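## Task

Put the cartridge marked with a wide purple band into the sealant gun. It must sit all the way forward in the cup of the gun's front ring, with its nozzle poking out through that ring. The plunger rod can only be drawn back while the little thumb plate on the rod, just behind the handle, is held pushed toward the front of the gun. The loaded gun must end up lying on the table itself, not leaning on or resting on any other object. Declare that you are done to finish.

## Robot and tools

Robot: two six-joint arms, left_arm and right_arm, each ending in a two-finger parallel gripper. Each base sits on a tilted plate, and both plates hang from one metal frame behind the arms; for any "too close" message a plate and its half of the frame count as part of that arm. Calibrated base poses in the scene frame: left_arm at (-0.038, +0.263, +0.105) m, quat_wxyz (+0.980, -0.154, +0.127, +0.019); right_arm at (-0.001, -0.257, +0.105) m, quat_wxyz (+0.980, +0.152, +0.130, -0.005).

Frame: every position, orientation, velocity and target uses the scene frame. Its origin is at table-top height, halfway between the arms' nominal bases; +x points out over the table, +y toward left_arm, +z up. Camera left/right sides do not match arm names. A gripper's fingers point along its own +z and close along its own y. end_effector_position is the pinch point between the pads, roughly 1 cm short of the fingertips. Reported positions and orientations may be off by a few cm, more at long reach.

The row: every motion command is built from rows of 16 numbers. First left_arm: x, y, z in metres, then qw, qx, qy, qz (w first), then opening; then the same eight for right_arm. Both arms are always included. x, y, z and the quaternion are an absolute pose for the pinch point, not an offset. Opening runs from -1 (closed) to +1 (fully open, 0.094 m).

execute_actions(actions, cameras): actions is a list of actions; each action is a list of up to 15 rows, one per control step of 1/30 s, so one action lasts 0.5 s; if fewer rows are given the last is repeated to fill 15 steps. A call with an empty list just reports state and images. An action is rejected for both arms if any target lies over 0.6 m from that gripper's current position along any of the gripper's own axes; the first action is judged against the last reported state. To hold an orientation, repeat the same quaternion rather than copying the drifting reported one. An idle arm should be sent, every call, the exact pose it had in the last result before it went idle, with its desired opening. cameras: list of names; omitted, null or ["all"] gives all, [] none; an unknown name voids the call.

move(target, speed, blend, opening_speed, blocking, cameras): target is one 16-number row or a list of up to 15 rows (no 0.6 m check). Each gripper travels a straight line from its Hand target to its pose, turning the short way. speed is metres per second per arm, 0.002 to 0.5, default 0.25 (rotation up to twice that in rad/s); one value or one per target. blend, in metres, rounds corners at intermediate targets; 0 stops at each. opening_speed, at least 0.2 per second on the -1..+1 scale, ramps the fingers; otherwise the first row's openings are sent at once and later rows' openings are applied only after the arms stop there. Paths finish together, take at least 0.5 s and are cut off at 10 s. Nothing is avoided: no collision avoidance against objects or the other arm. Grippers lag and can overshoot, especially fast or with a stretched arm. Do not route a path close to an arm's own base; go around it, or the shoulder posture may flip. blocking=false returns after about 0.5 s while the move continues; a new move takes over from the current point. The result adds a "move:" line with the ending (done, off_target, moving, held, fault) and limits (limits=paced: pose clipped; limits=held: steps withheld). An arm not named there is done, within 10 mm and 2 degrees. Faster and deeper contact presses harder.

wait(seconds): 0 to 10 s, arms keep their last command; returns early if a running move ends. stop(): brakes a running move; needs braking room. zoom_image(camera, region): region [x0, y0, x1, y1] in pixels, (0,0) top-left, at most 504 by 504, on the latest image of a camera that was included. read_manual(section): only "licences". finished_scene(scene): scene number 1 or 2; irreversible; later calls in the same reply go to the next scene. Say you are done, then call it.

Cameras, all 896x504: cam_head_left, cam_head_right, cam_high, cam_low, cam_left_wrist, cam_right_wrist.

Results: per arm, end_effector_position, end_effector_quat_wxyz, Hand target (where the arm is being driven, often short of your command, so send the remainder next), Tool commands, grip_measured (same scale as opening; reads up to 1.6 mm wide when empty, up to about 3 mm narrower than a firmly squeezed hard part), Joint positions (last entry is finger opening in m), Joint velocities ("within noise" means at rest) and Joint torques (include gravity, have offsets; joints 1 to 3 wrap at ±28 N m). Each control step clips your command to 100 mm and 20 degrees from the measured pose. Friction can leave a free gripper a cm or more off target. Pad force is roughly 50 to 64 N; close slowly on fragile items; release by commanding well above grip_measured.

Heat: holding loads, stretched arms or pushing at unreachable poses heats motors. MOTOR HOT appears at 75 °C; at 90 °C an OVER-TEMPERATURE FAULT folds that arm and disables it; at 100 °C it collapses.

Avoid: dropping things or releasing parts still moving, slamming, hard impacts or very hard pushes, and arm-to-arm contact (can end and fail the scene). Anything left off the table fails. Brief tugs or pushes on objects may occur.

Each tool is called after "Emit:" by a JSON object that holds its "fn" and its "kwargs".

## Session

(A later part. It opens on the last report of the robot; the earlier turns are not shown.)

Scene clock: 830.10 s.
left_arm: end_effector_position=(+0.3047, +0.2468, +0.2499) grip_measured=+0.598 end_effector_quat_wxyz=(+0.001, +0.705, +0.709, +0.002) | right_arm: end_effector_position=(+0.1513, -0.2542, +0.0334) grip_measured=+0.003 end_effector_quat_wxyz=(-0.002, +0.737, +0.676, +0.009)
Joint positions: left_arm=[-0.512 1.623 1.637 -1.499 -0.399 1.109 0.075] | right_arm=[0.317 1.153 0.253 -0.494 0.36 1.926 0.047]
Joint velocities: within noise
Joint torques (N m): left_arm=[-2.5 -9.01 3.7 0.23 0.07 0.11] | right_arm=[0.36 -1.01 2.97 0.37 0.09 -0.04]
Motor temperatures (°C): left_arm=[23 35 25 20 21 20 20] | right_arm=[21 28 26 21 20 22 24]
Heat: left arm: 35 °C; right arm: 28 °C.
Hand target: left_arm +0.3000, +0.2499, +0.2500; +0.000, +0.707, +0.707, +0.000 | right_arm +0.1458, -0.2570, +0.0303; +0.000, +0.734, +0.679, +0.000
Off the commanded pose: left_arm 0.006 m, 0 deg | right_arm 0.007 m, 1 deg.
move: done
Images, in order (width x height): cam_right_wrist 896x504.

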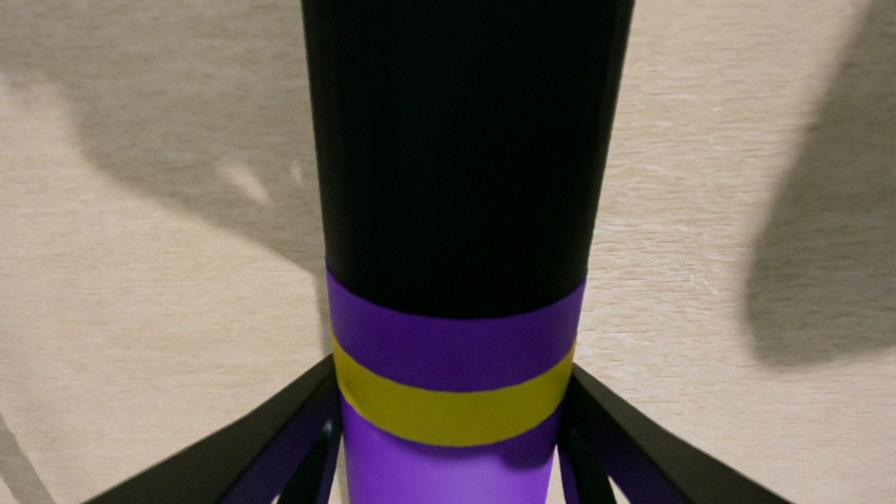

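Emit:
{"fn": "move", "kwargs": {"target": [[0.30,0.25,0.25,0,0.7071,0.7071,0,0.6,0.148,-0.258,0.12,0,0.734,0.679,0,-0.15],[0.30,0.25,0.25,0,0.7071,0.7071,0,0.6,0.317,-0.219,0.12,0,0.7254,0.6884,0,-0.15]], "speed": 0.15, "cameras": ["cam_right_wrist","cam_head_right","cam_high"]}}

Scene clock: 869.00 s.
left_arm: end_effector_position=(+0.3047, +0.2468, +0.2499) grip_measured=+0.598 end_effector_quat_wxyz=(+0.001, +0.705, +0.709, +0.002) | right_arm: end_effector_position=(+0.3077, -0.2198, +0.1134) grip_measured=+0.001 end_effector_quat_wxyz=(-0.004, +0.726, +0.687, -0.008)
Joint positions: left_arm=[-0.512 1.623 1.637 -1.499 -0.399 1.109 0.075] | right_arm=[0.396 1.599 1.063 -0.923 0.38 1.993 0.047]
Joint velocities: within noise
Joint torques (N m): left_arm=[-2.51 -9.01 3.7 0.23 0.06 0.11] | right_arm=[2.24 -5.3 9.11 0.07 0.02 -0.01]
Motor temperatures (°C): left_arm=[23 34 25 20 21 20 20] | right_arm=[21 28 26 21 20 22 25]
Heat: left arm: 34 °C; right arm: 28 °C.
Hand target: left_arm +0.3000, +0.2499, +0.2500; +0.000, +0.707, +0.707, +0.000 | right_arm +0.3168, -0.2191, +0.1200; +0.000, +0.725, +0.688, +0.000
Off the commanded pose: left_arm 0.006 m, 0 deg | right_arm 0.011 m, 1 deg.
move: off_target (right_arm)
Images, in order (width x height): cam_head_right 896x504, cam_high 896x504, cam_right_wrist 896x504.

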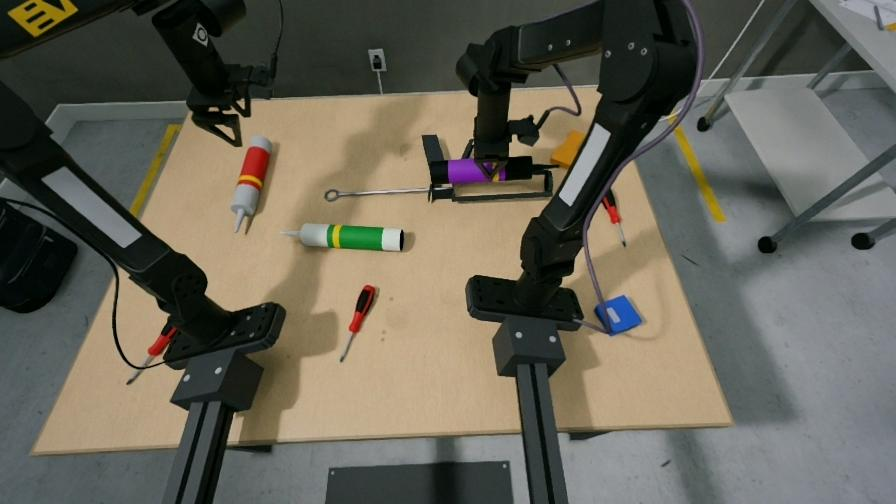

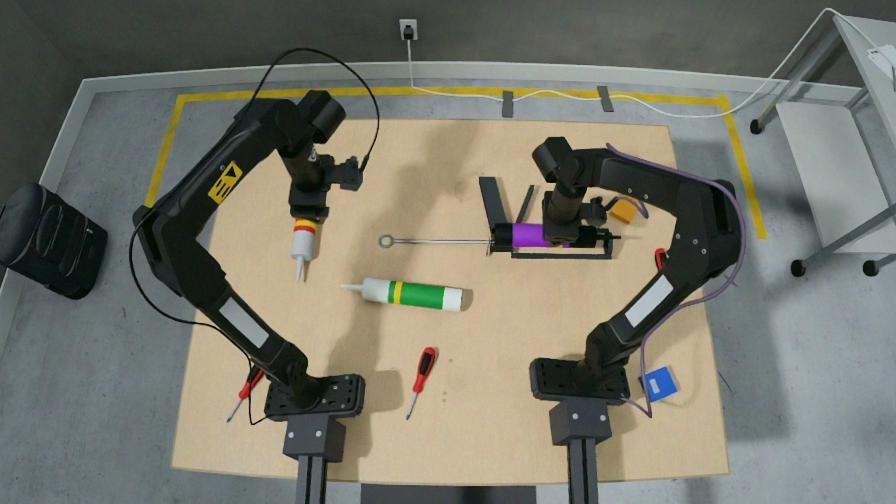

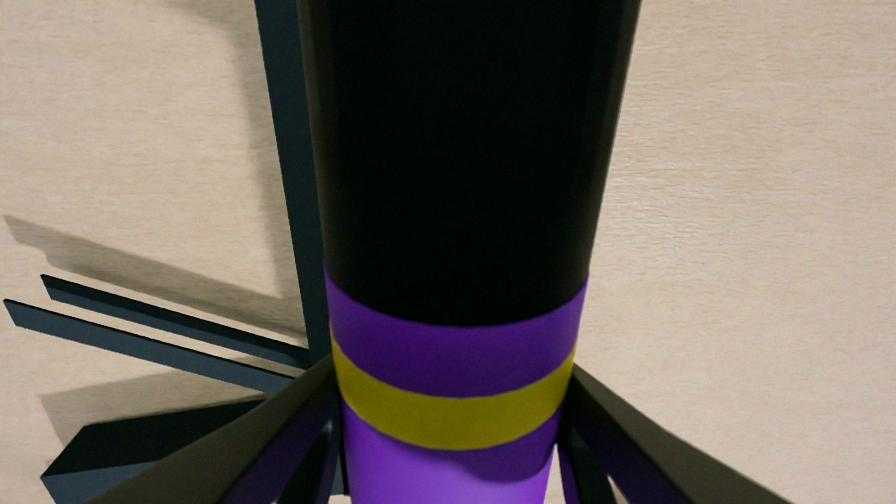

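Emit:
{"fn": "move", "kwargs": {"target": [[0.30,0.25,0.25,0,0.7071,0.7071,0,0.6,0.334,-0.219,0.112,0,0.7314,0.682,0,-0.15]], "speed": 0.12, "cameras": ["cam_right_wrist","cam_high"]}}

Scene clock: 898.50 s.
left_arm: end_effector_position=(+0.3047, +0.2468, +0.2499) grip_measured=+0.598 end_effector_quat_wxyz=(+0.001, +0.705, +0.709, +0.002) | right_arm: end_effector_position=(+0.3199, -0.2220, +0.1050) grip_measured=+0.001 end_effector_quat_wxyz=(-0.006, +0.730, +0.683, -0.017)
Joint positions: left_arm=[-0.512 1.623 1.637 -1.499 -0.399 1.109 0.075] | right_arm=[0.367 1.66 1.112 -0.919 0.38 1.98 0.047]
Joint velocities: within noise
Joint torques (N m): left_arm=[-2.52 -9.03 3.71 0.24 0.06 0.11] | right_arm=[2.43 -5.79 9.44 0.21 -0.03 -0.02]
Motor temperatures (°C): left_arm=[23 34 25 20 20 20 19] | right_arm=[21 29 29 21 20 22 26]
Heat: left arm: 34 °C; right arm: 29 °C.
Hand target: left_arm +0.3000, +0.2499, +0.2500; +0.000, +0.707, +0.707, +0.000 | right_arm +0.3337, -0.2192, +0.1123; +0.000, +0.731, +0.682, +0.000
Off the commanded pose: left_arm 0.006 m, 0 deg | right_arm 0.016 m, 2 deg.
move: off_target (right_arm)
Images, in order (width x height): cam_high 896x504, cam_right_wrist 896x504.

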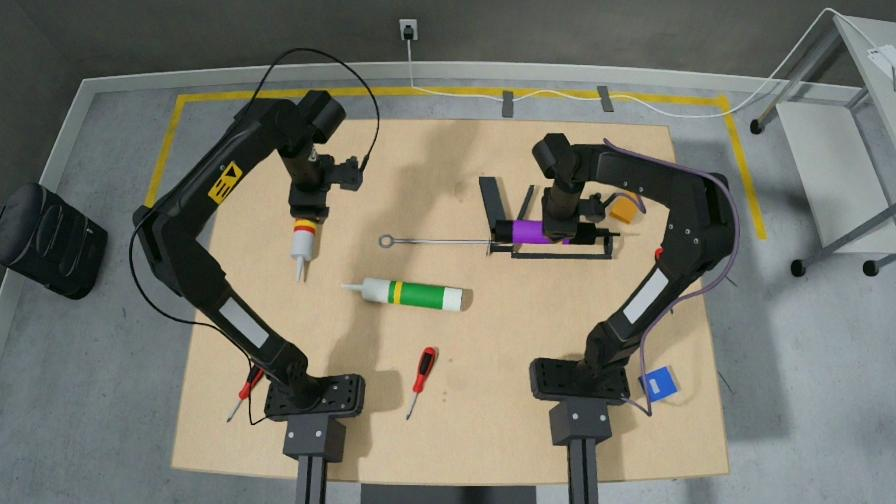

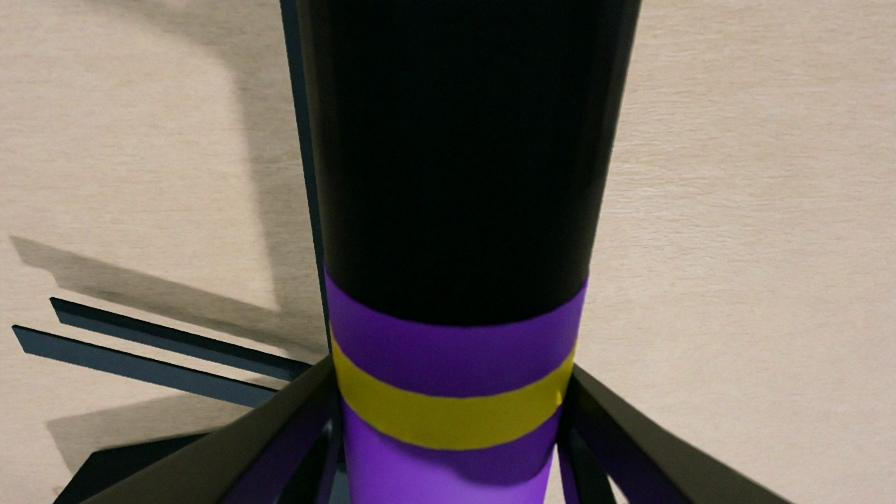

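Emit:
{"fn": "execute_actions", "kwargs": {"actions": [], "cameras": ["cam_head_right","cam_head_left","cam_high"]}}

Emit:
{"fn": "zoom_image", "kwargs": {"camera": "cam_head_right", "region": [400, 120, 620, 240]}}

Emit:
{"fn": "zoom_image", "kwargs": {"camera": "cam_high", "region": [470, 180, 670, 300]}}

Emit:
{"fn": "zoom_image", "kwargs": {"camera": "cam_head_left", "region": [400, 120, 620, 240]}}

Scene clock: 921.77 s.
left_arm: end_effector_position=(+0.3047, +0.2468, +0.2499) grip_measured=+0.598 end_effector_quat_wxyz=(+0.001, +0.705, +0.709, +0.002) | right_arm: end_effector_position=(+0.3199, -0.2220, +0.1050) grip_measured=+0.001 end_effector_quat_wxyz=(-0.006, +0.730, +0.683, -0.017)
Joint positions: left_arm=[-0.512 1.623 1.637 -1.499 -0.399 1.109 0.075] | right_arm=[0.367 1.66 1.112 -0.919 0.38 1.979 0.047]
Joint velocities: within noise
Joint torques (N m): left_arm=[-2.51 -9.01 3.69 0.24 0.06 0.11] | right_arm=[2.43 -5.78 9.46 0.21 -0.02 -0.05]
Motor temperatures (°C): left_arm=[23 34 25 20 20 20 19] | right_arm=[21 29 29 21 20 22 26]
Heat: left arm: 34 °C; right arm: 29 °C.
Hand target: left_arm +0.3000, +0.2499, +0.2500; +0.000, +0.707, +0.707, +0.000 | right_arm +0.3337, -0.2192, +0.1123; +0.000, +0.731, +0.682, +0.000
Tool commands: left_gripper/opening=+0.6 right_gripper/opening=-0.15
Off the commanded pose: left_arm 0.006 m, 0 deg | right_arm 0.016 m, 2 deg.
Images, in order (width x height): cam_head_left 896x504, cam_head_right 896x504, cam_high 896x504.

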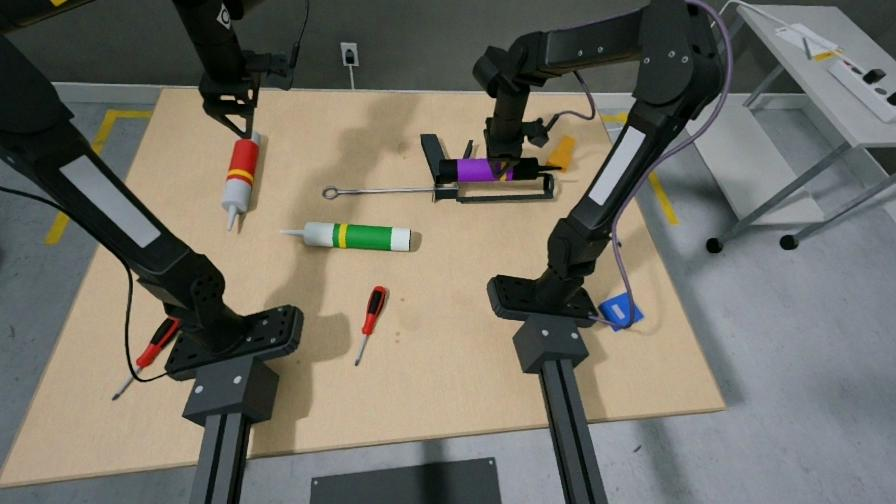

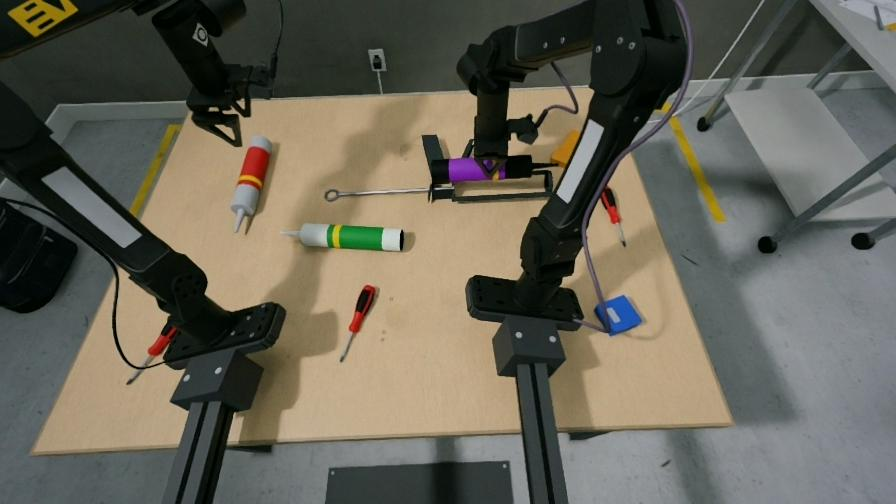

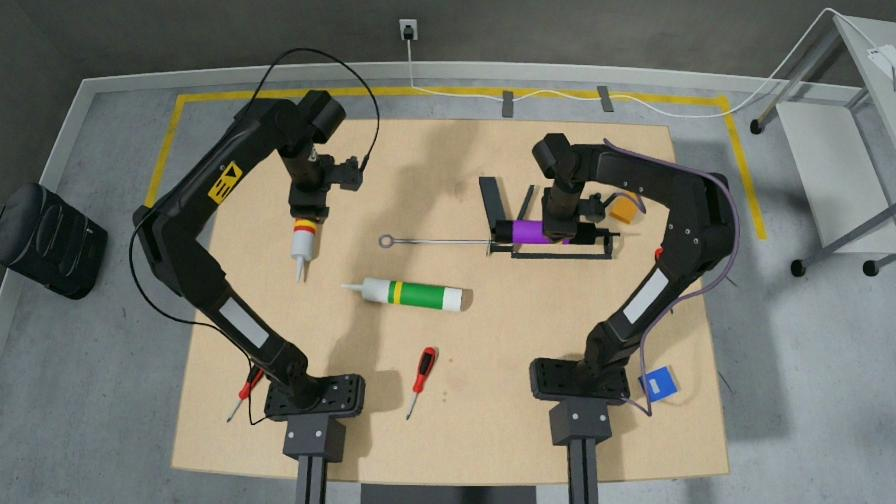

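Scaled by 2.291 from the camera's 896x504 image, which has a finer 1280x720 frame.

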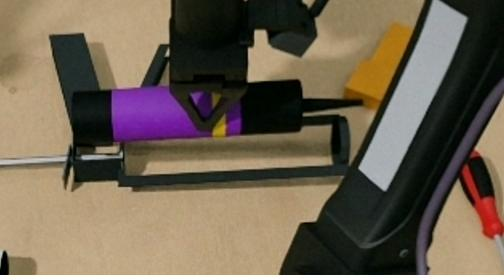

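Scaled by 2.520 from the camera's 896x504 image, which has a finer 1280x720 frame.

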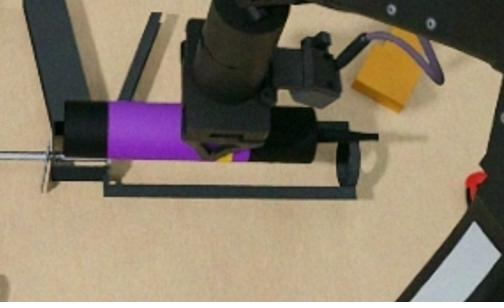

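Scaled by 2.291 from the camera's 896x504 image, which has a finer 1280x720 frame.

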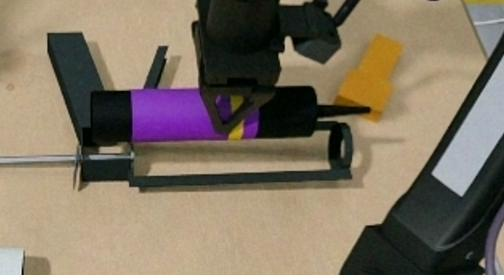

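Emit:
{"fn": "move", "kwargs": {"target": [[0.30,0.25,0.25,0,0.7071,0.7071,0,0.6,0.336,-0.212,0.115,-0.090,0.718,0.682,0.107,-0.15],[0.30,0.25,0.25,0,0.7071,0.7071,0,0.6,0.336,-0.220,0.100,-0.090,0.718,0.682,0.107,-0.15]], "speed": 0.1, "cameras": ["cam_right_wrist","cam_head_right","cam_head_left","cam_high"]}}

Emit:
{"fn": "zoom_image", "kwargs": {"camera": "cam_head_right", "region": [400, 120, 620, 240]}}

Emit:
{"fn": "zoom_image", "kwargs": {"camera": "cam_high", "region": [540, 200, 660, 280]}}

Emit:
{"fn": "zoom_image", "kwargs": {"camera": "cam_head_left", "region": [400, 120, 620, 240]}}

Scene clock: 955.80 s.
left_arm: end_effector_position=(+0.3047, +0.2468, +0.2499) grip_measured=+0.598 end_effector_quat_wxyz=(+0.001, +0.705, +0.709, +0.002) | right_arm: end_effector_position=(+0.3333, -0.2266, +0.0928) grip_measured=+0.000 end_effector_quat_wxyz=(-0.084, +0.722, +0.681, +0.082)
Joint positions: left_arm=[-0.512 1.623 1.637 -1.499 -0.399 1.109 0.075] | right_arm=[0.187 1.606 1.05 -0.769 0.114 1.761 0.047]
Joint velocities: within noise
Joint torques (N m): left_arm=[-2.52 -9.01 3.73 0.23 0.07 0.11] | right_arm=[2.32 -8.31 4.64 0.51 -0.54 -0.06]
Motor temperatures (°C): left_arm=[23 34 25 20 20 20 19] | right_arm=[21 29 29 21 20 22 26]
Heat: left arm: 34 °C; right arm: 29 °C.
Hand target: left_arm +0.3000, +0.2499, +0.2500; +0.000, +0.707, +0.707, +0.000 | right_arm +0.3359, -0.2202, +0.1001; -0.090, +0.718, +0.682, +0.106
Off the commanded pose: left_arm 0.006 m, 0 deg | right_arm 0.010 m, 3 deg.
move: off_target (right_arm)
Images, in order (width x height): cam_head_left 896x504, cam_head_right 896x504, cam_high 896x504, cam_right_wrist 896x504.

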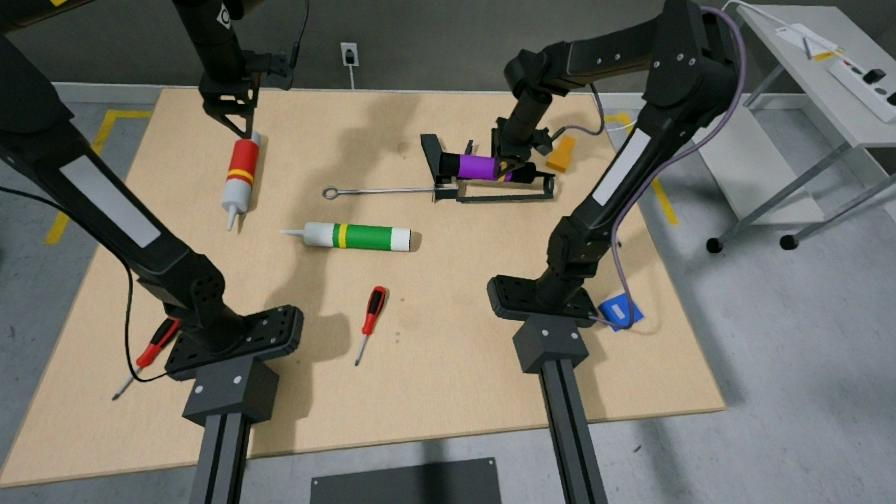

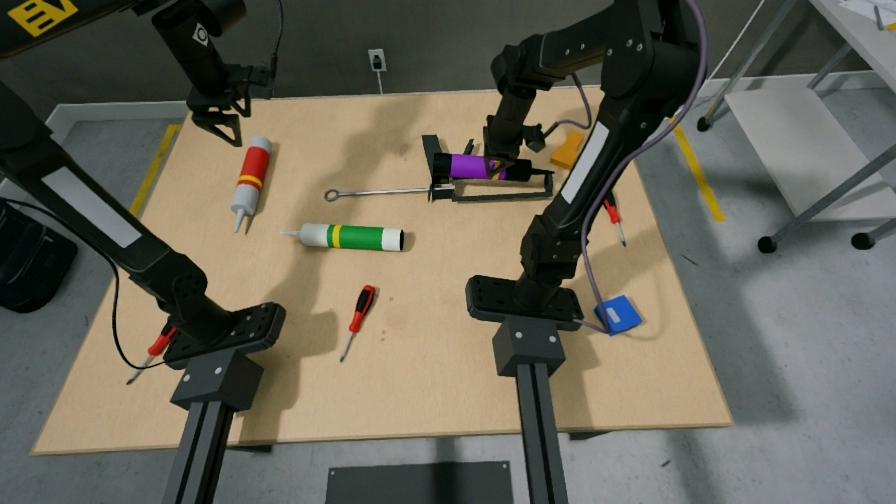

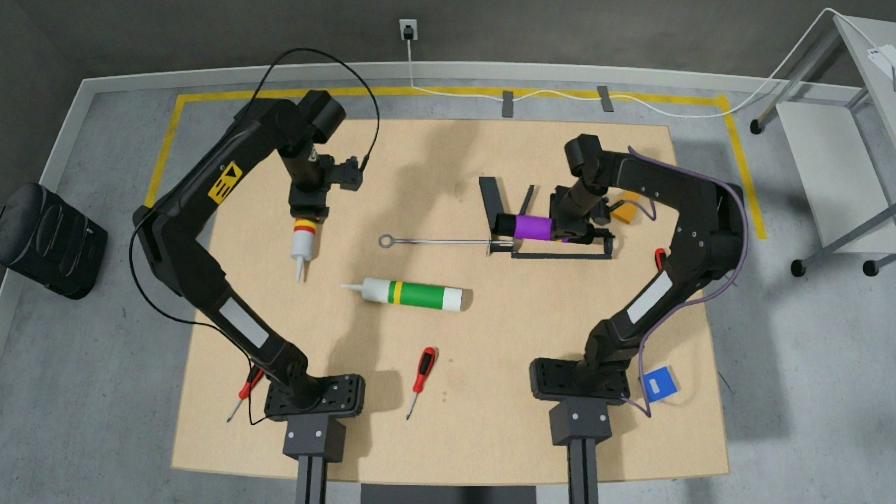

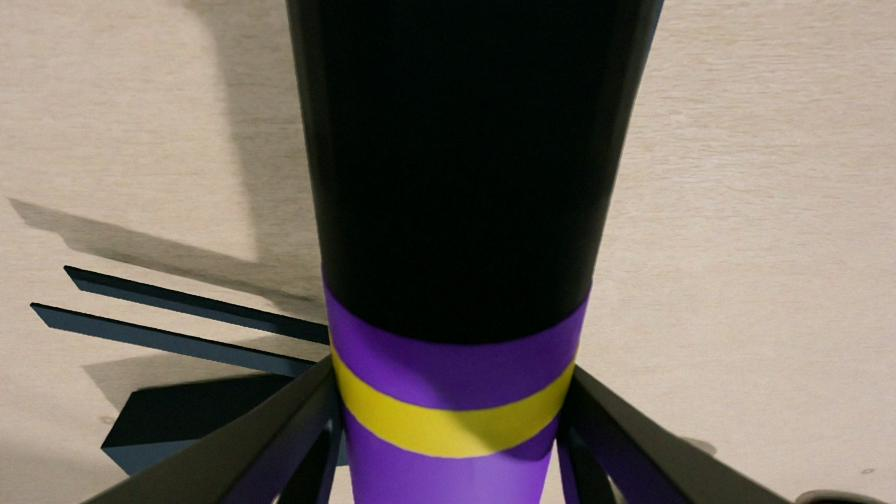

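Scaled by 2.291 from the camera's 896x504 image, which has a finer 1280x720 frame.

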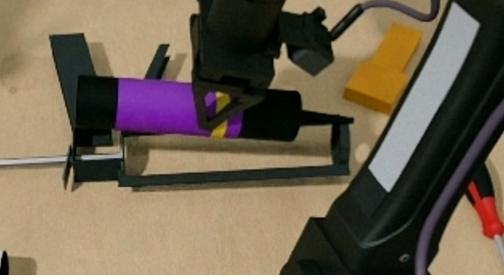

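Scaled by 4.200 from the camera's 896x504 image, which has a finer 1280x720 frame.

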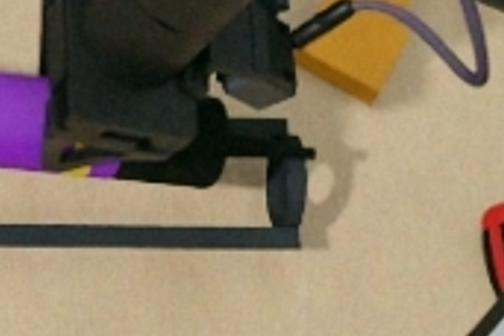

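Scaled by 2.291 from the camera's 896x504 image, which has a finer 1280x720 frame.

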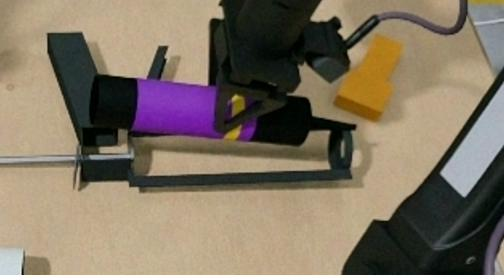

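Emit:
{"fn": "move", "kwargs": {"target": [[0.30,0.25,0.25,0,0.7071,0.7071,0,0.6,0.334,-0.198,0.104,-0.096,0.718,0.682,0.105,-0.15],[0.30,0.25,0.25,0,0.7071,0.7071,0,0.6,0.323,-0.197,0.092,-0.098,0.718,0.682,0.103,-0.15]], "speed": 0.1, "cameras": ["cam_right_wrist","cam_head_right","cam_head_left","cam_high"]}}

Emit:
{"fn": "zoom_image", "kwargs": {"camera": "cam_head_right", "region": [430, 130, 590, 220]}}

Emit:
{"fn": "zoom_image", "kwargs": {"camera": "cam_high", "region": [540, 200, 660, 280]}}

Emit:
{"fn": "zoom_image", "kwargs": {"camera": "cam_head_left", "region": [430, 130, 590, 220]}}

Scene clock: 971.80 s.
left_arm: end_effector_position=(+0.3047, +0.2468, +0.2499) grip_measured=+0.598 end_effector_quat_wxyz=(+0.001, +0.705, +0.709, +0.002) | right_arm: end_effector_position=(+0.3220, -0.2043, +0.0887) grip_measured=+0.000 end_effector_quat_wxyz=(-0.091, +0.718, +0.684, +0.088)
Joint positions: left_arm=[-0.512 1.623 1.637 -1.499 -0.399 1.109 0.075] | right_arm=[0.25 1.606 0.996 -0.72 0.11 1.812 0.047]
Joint velocities: within noise
Joint torques (N m): left_arm=[-2.48 -9.02 3.73 0.23 0.06 0.12] | right_arm=[2.74 -6.68 4.82 0.54 -0.42 0.08]
Motor temperatures (°C): left_arm=[23 34 25 20 20 20 19] | right_arm=[21 32 28 21 21 22 26]
Heat: left arm: 34 °C; right arm: 32 °C.
Hand target: left_arm +0.3000, +0.2499, +0.2500; +0.000, +0.707, +0.707, +0.000 | right_arm +0.3230, -0.1971, +0.0921; -0.098, +0.718, +0.682, +0.103
Off the commanded pose: left_arm 0.006 m, 0 deg | right_arm 0.008 m, 2 deg.
move: done
Images, in order (width x height): cam_head_left 896x504, cam_head_right 896x504, cam_high 896x504, cam_right_wrist 896x504.

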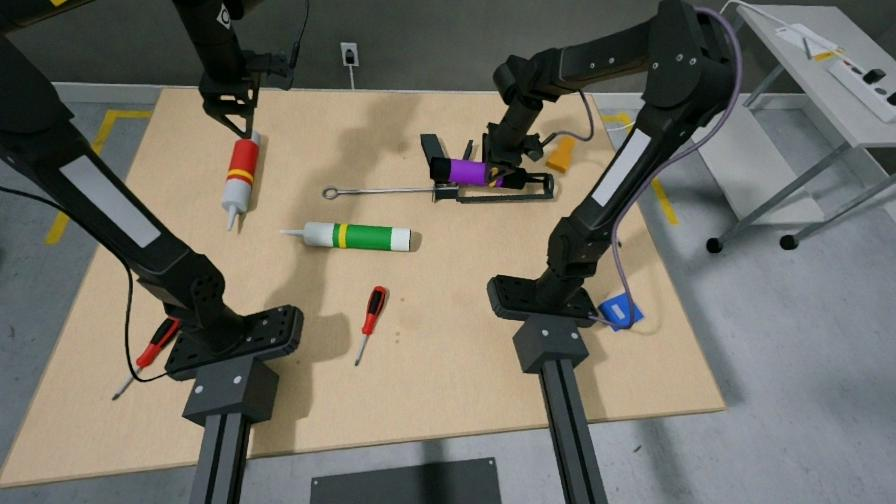

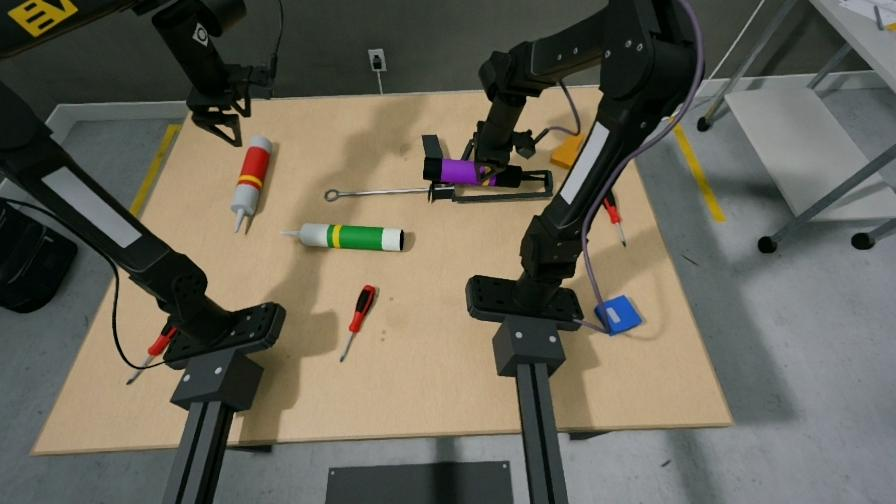

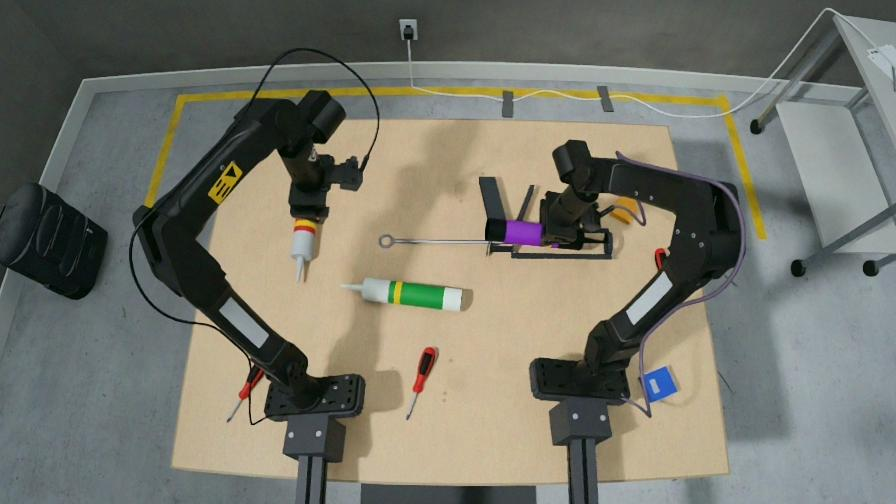

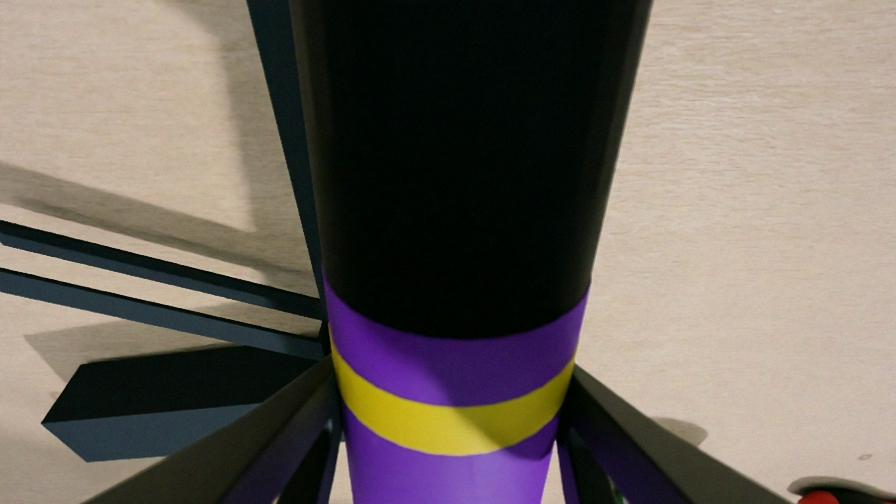

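Scaled by 3.150 from the camera's 896x504 image, which has a finer 1280x720 frame.

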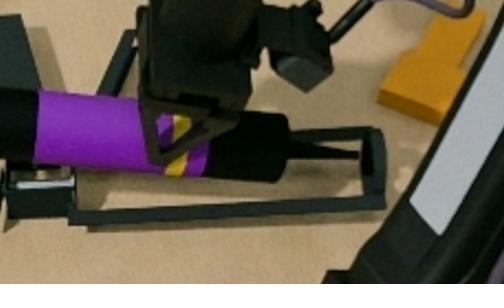

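Scaled by 4.200 from the camera's 896x504 image, which has a finer 1280x720 frame.

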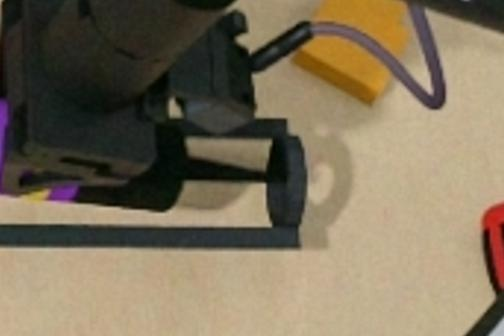

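Scaled by 3.150 from the camera's 896x504 image, which has a finer 1280x720 frame.

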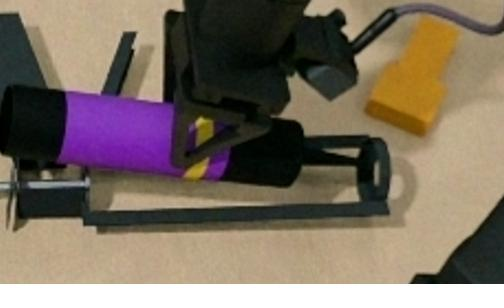

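Emit:
{"fn": "move", "kwargs": {"target": [[0.30,0.25,0.25,0,0.7071,0.7071,0,0.6,0.320,-0.199,0.081,-0.100,0.718,0.682,0.101,-0.15]], "speed": 0.05, "cameras": ["cam_head_right","cam_head_left","cam_high"]}}

Emit:
{"fn": "zoom_image", "kwargs": {"camera": "cam_head_right", "region": [500, 150, 580, 210]}}

Emit:
{"fn": "zoom_image", "kwargs": {"camera": "cam_high", "region": [560, 210, 640, 270]}}

Emit:
{"fn": "zoom_image", "kwargs": {"camera": "cam_head_left", "region": [500, 150, 580, 210]}}

Scene clock: 983.87 s.
left_arm: end_effector_position=(+0.3047, +0.2468, +0.2499) grip_measured=+0.598 end_effector_quat_wxyz=(+0.001, +0.705, +0.709, +0.002) | right_arm: end_effector_position=(+0.3218, -0.2061, +0.0825) grip_measured=+0.000 end_effector_quat_wxyz=(-0.087, +0.723, +0.679, +0.091)
Joint positions: left_arm=[-0.512 1.623 1.637 -1.499 -0.399 1.109 0.075] | right_arm=[0.238 1.606 0.97 -0.683 0.11 1.811 0.047]
Joint velocities: within noise
Joint torques (N m): left_arm=[-2.51 -8.99 3.71 0.23 0.07 0.12] | right_arm=[2.21 -5.57 4.46 0.53 -0.47 -0.05]
Motor temperatures (°C): left_arm=[23 34 25 20 20 20 19] | right_arm=[22 32 27 21 21 22 26]
Heat: left arm: 34 °C; right arm: 32 °C.
Hand target: left_arm +0.3000, +0.2499, +0.2500; +0.000, +0.707, +0.707, +0.000 | right_arm +0.3199, -0.1992, +0.0811; -0.100, +0.718, +0.682, +0.101
Off the commanded pose: left_arm 0.006 m, 0 deg | right_arm 0.007 m, 2 deg.
move: done
Images, in order (width x height): cam_head_left 896x504, cam_head_right 896x504, cam_high 896x504.

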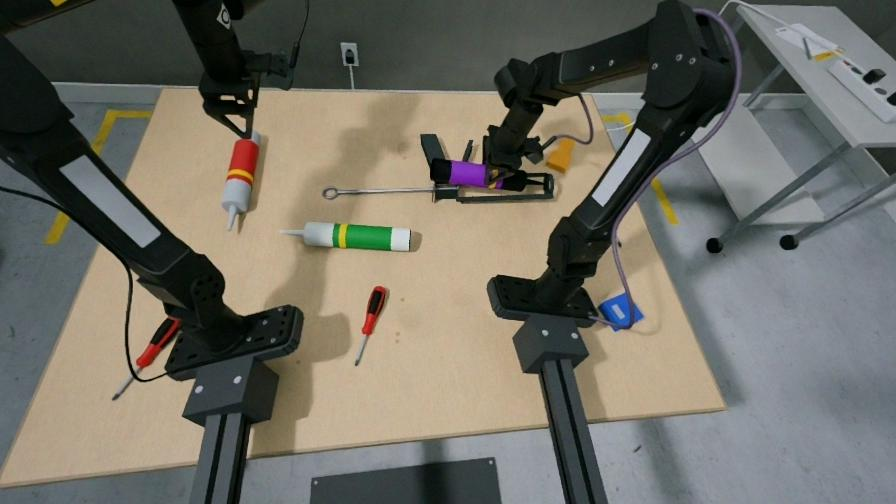

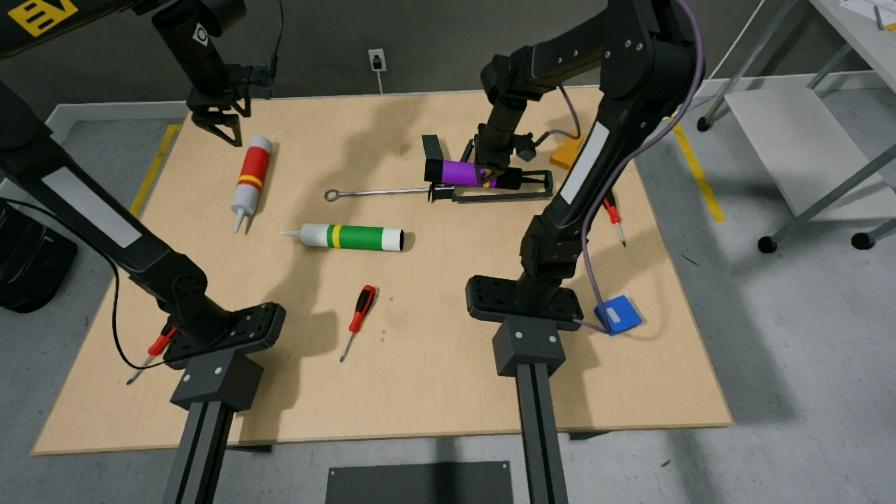

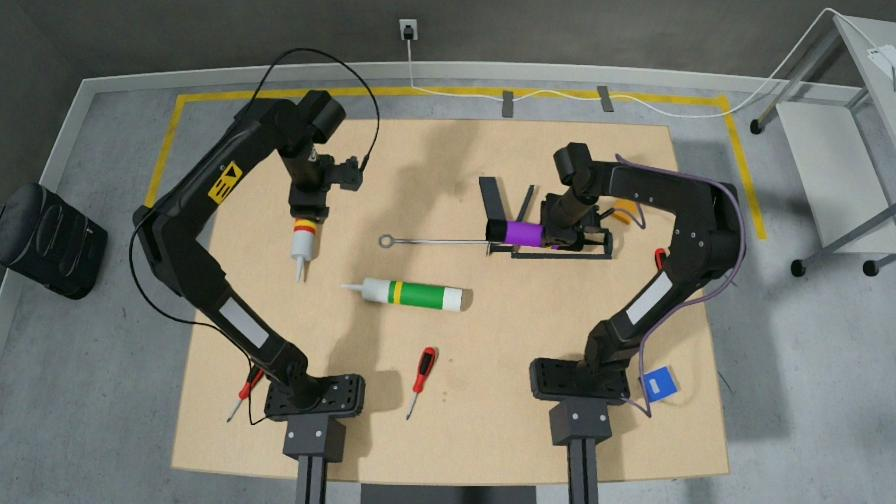

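Scaled by 6.300 from the camera's 896x504 image, which has a finer 1280x720 frame.

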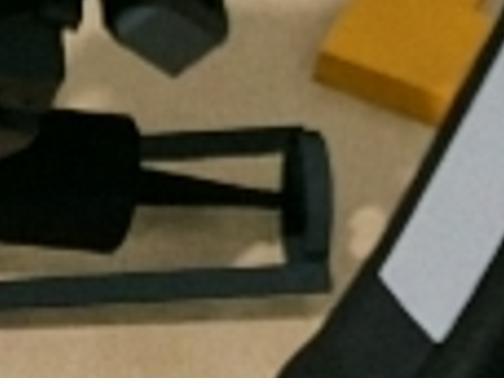

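Scaled by 6.300 from the camera's 896x504 image, which has a finer 1280x720 frame.

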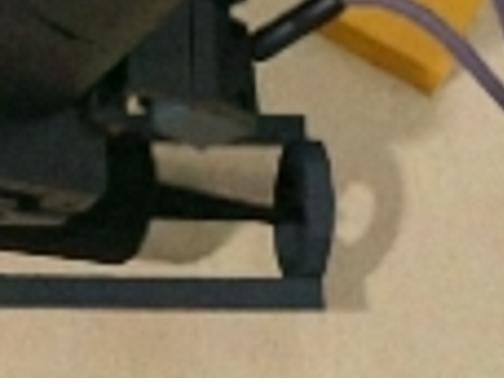

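Scaled by 6.300 from the camera's 896x504 image, which has a finer 1280x720 frame.

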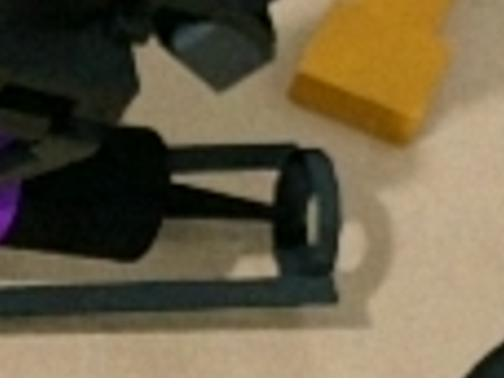

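Emit:
{"fn": "move", "kwargs": {"target": [[0.30,0.25,0.25,0,0.7071,0.7071,0,0.6,0.3195,-0.216,0.0765,-0.100,0.718,0.682,0.101,-0.15]], "speed": 0.05, "cameras": ["cam_head_right","cam_head_left","cam_high"]}}

Emit:
{"fn": "zoom_image", "kwargs": {"camera": "cam_head_right", "region": [500, 150, 580, 210]}}

Emit:
{"fn": "zoom_image", "kwargs": {"camera": "cam_high", "region": [560, 210, 640, 270]}}

Emit:
{"fn": "zoom_image", "kwargs": {"camera": "cam_head_left", "region": [500, 150, 580, 210]}}

Scene clock: 993.73 s.
left_arm: end_effector_position=(+0.3047, +0.2468, +0.2499) grip_measured=+0.598 end_effector_quat_wxyz=(+0.001, +0.705, +0.709, +0.002) | right_arm: end_effector_position=(+0.3196, -0.2220, +0.0740) grip_measured=+0.000 end_effector_quat_wxyz=(-0.090, +0.722, +0.681, +0.085)
Joint positions: left_arm=[-0.512 1.623 1.637 -1.499 -0.399 1.109 0.075] | right_arm=[0.177 1.606 0.958 -0.678 0.097 1.751 0.047]
Joint velocities: within noise
Joint torques (N m): left_arm=[-2.52 -8.99 3.71 0.23 0.07 0.12] | right_arm=[2.06 -6.84 4.31 0.46 -0.5 -0.05]
Motor temperatures (°C): left_arm=[23 34 25 20 20 20 19] | right_arm=[21 32 27 21 21 22 26]
Heat: left arm: 34 °C; right arm: 32 °C.
Hand target: left_arm +0.3000, +0.2499, +0.2500; +0.000, +0.707, +0.707, +0.000 | right_arm +0.3194, -0.2161, +0.0766; -0.100, +0.718, +0.682, +0.101
Off the commanded pose: left_arm 0.006 m, 0 deg | right_arm 0.007 m, 2 deg.
move: done
Images, in order (width x height): cam_head_left 896x504, cam_head_right 896x504, cam_high 896x504.

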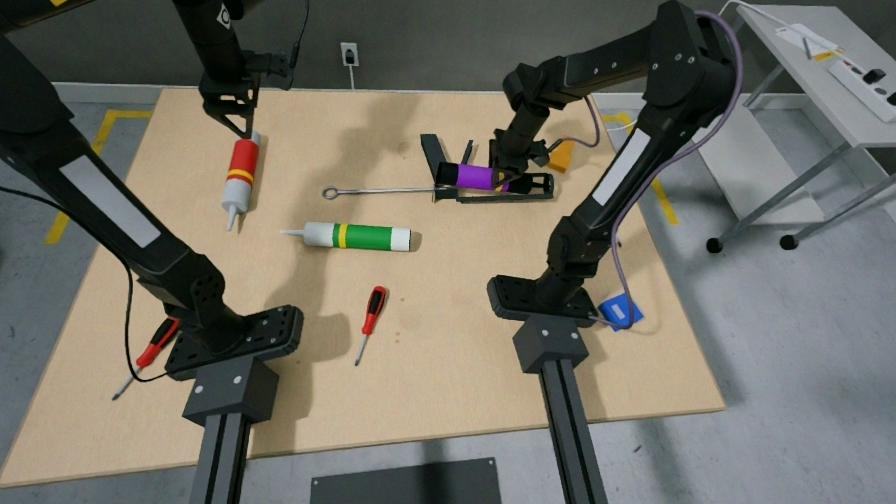

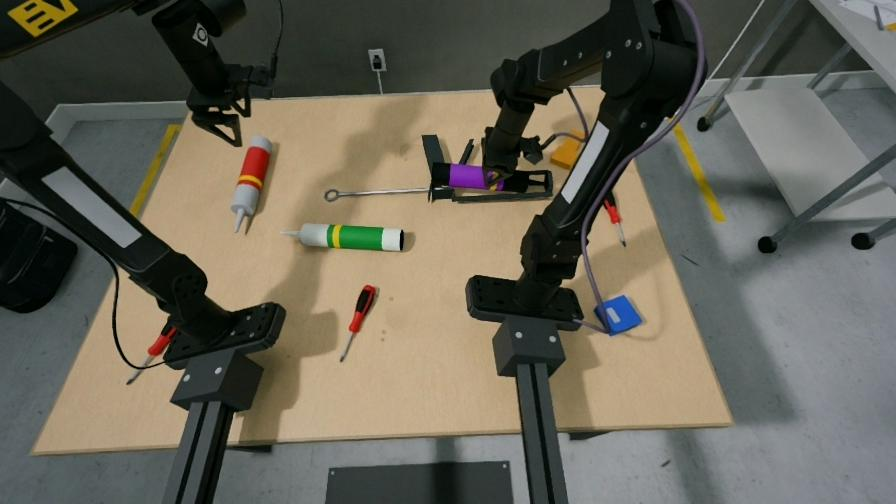

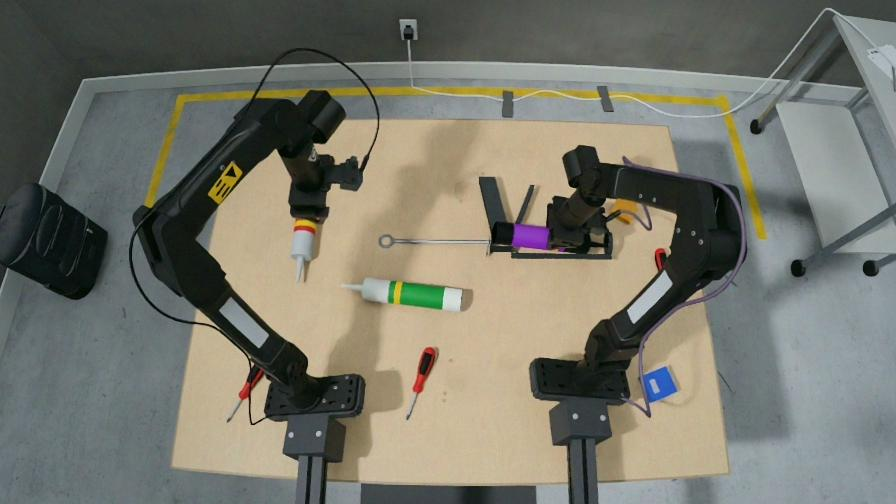

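Scaled by 6.300 from the camera's 896x504 image, which has a finer 1280x720 frame.

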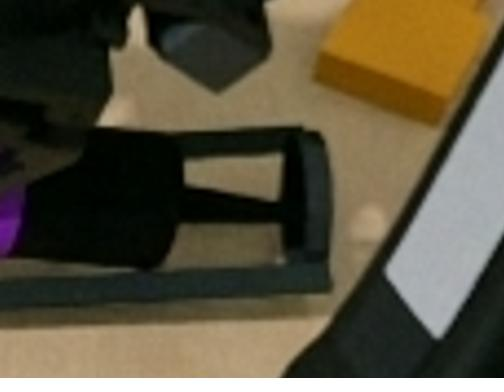

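Scaled by 6.300 from the camera's 896x504 image, which has a finer 1280x720 frame.

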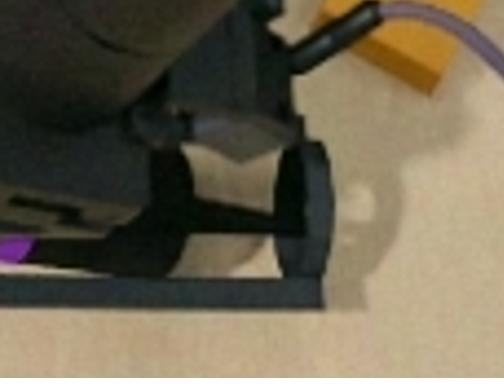

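Scaled by 6.300 from the camera's 896x504 image, which has a finer 1280x720 frame.

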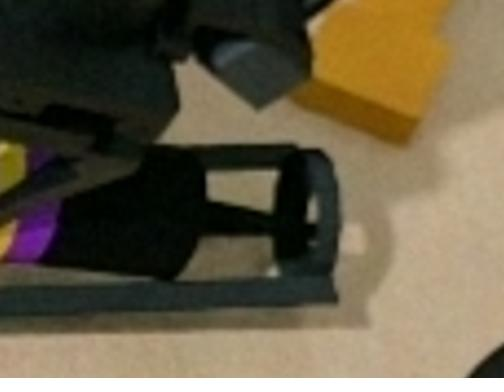

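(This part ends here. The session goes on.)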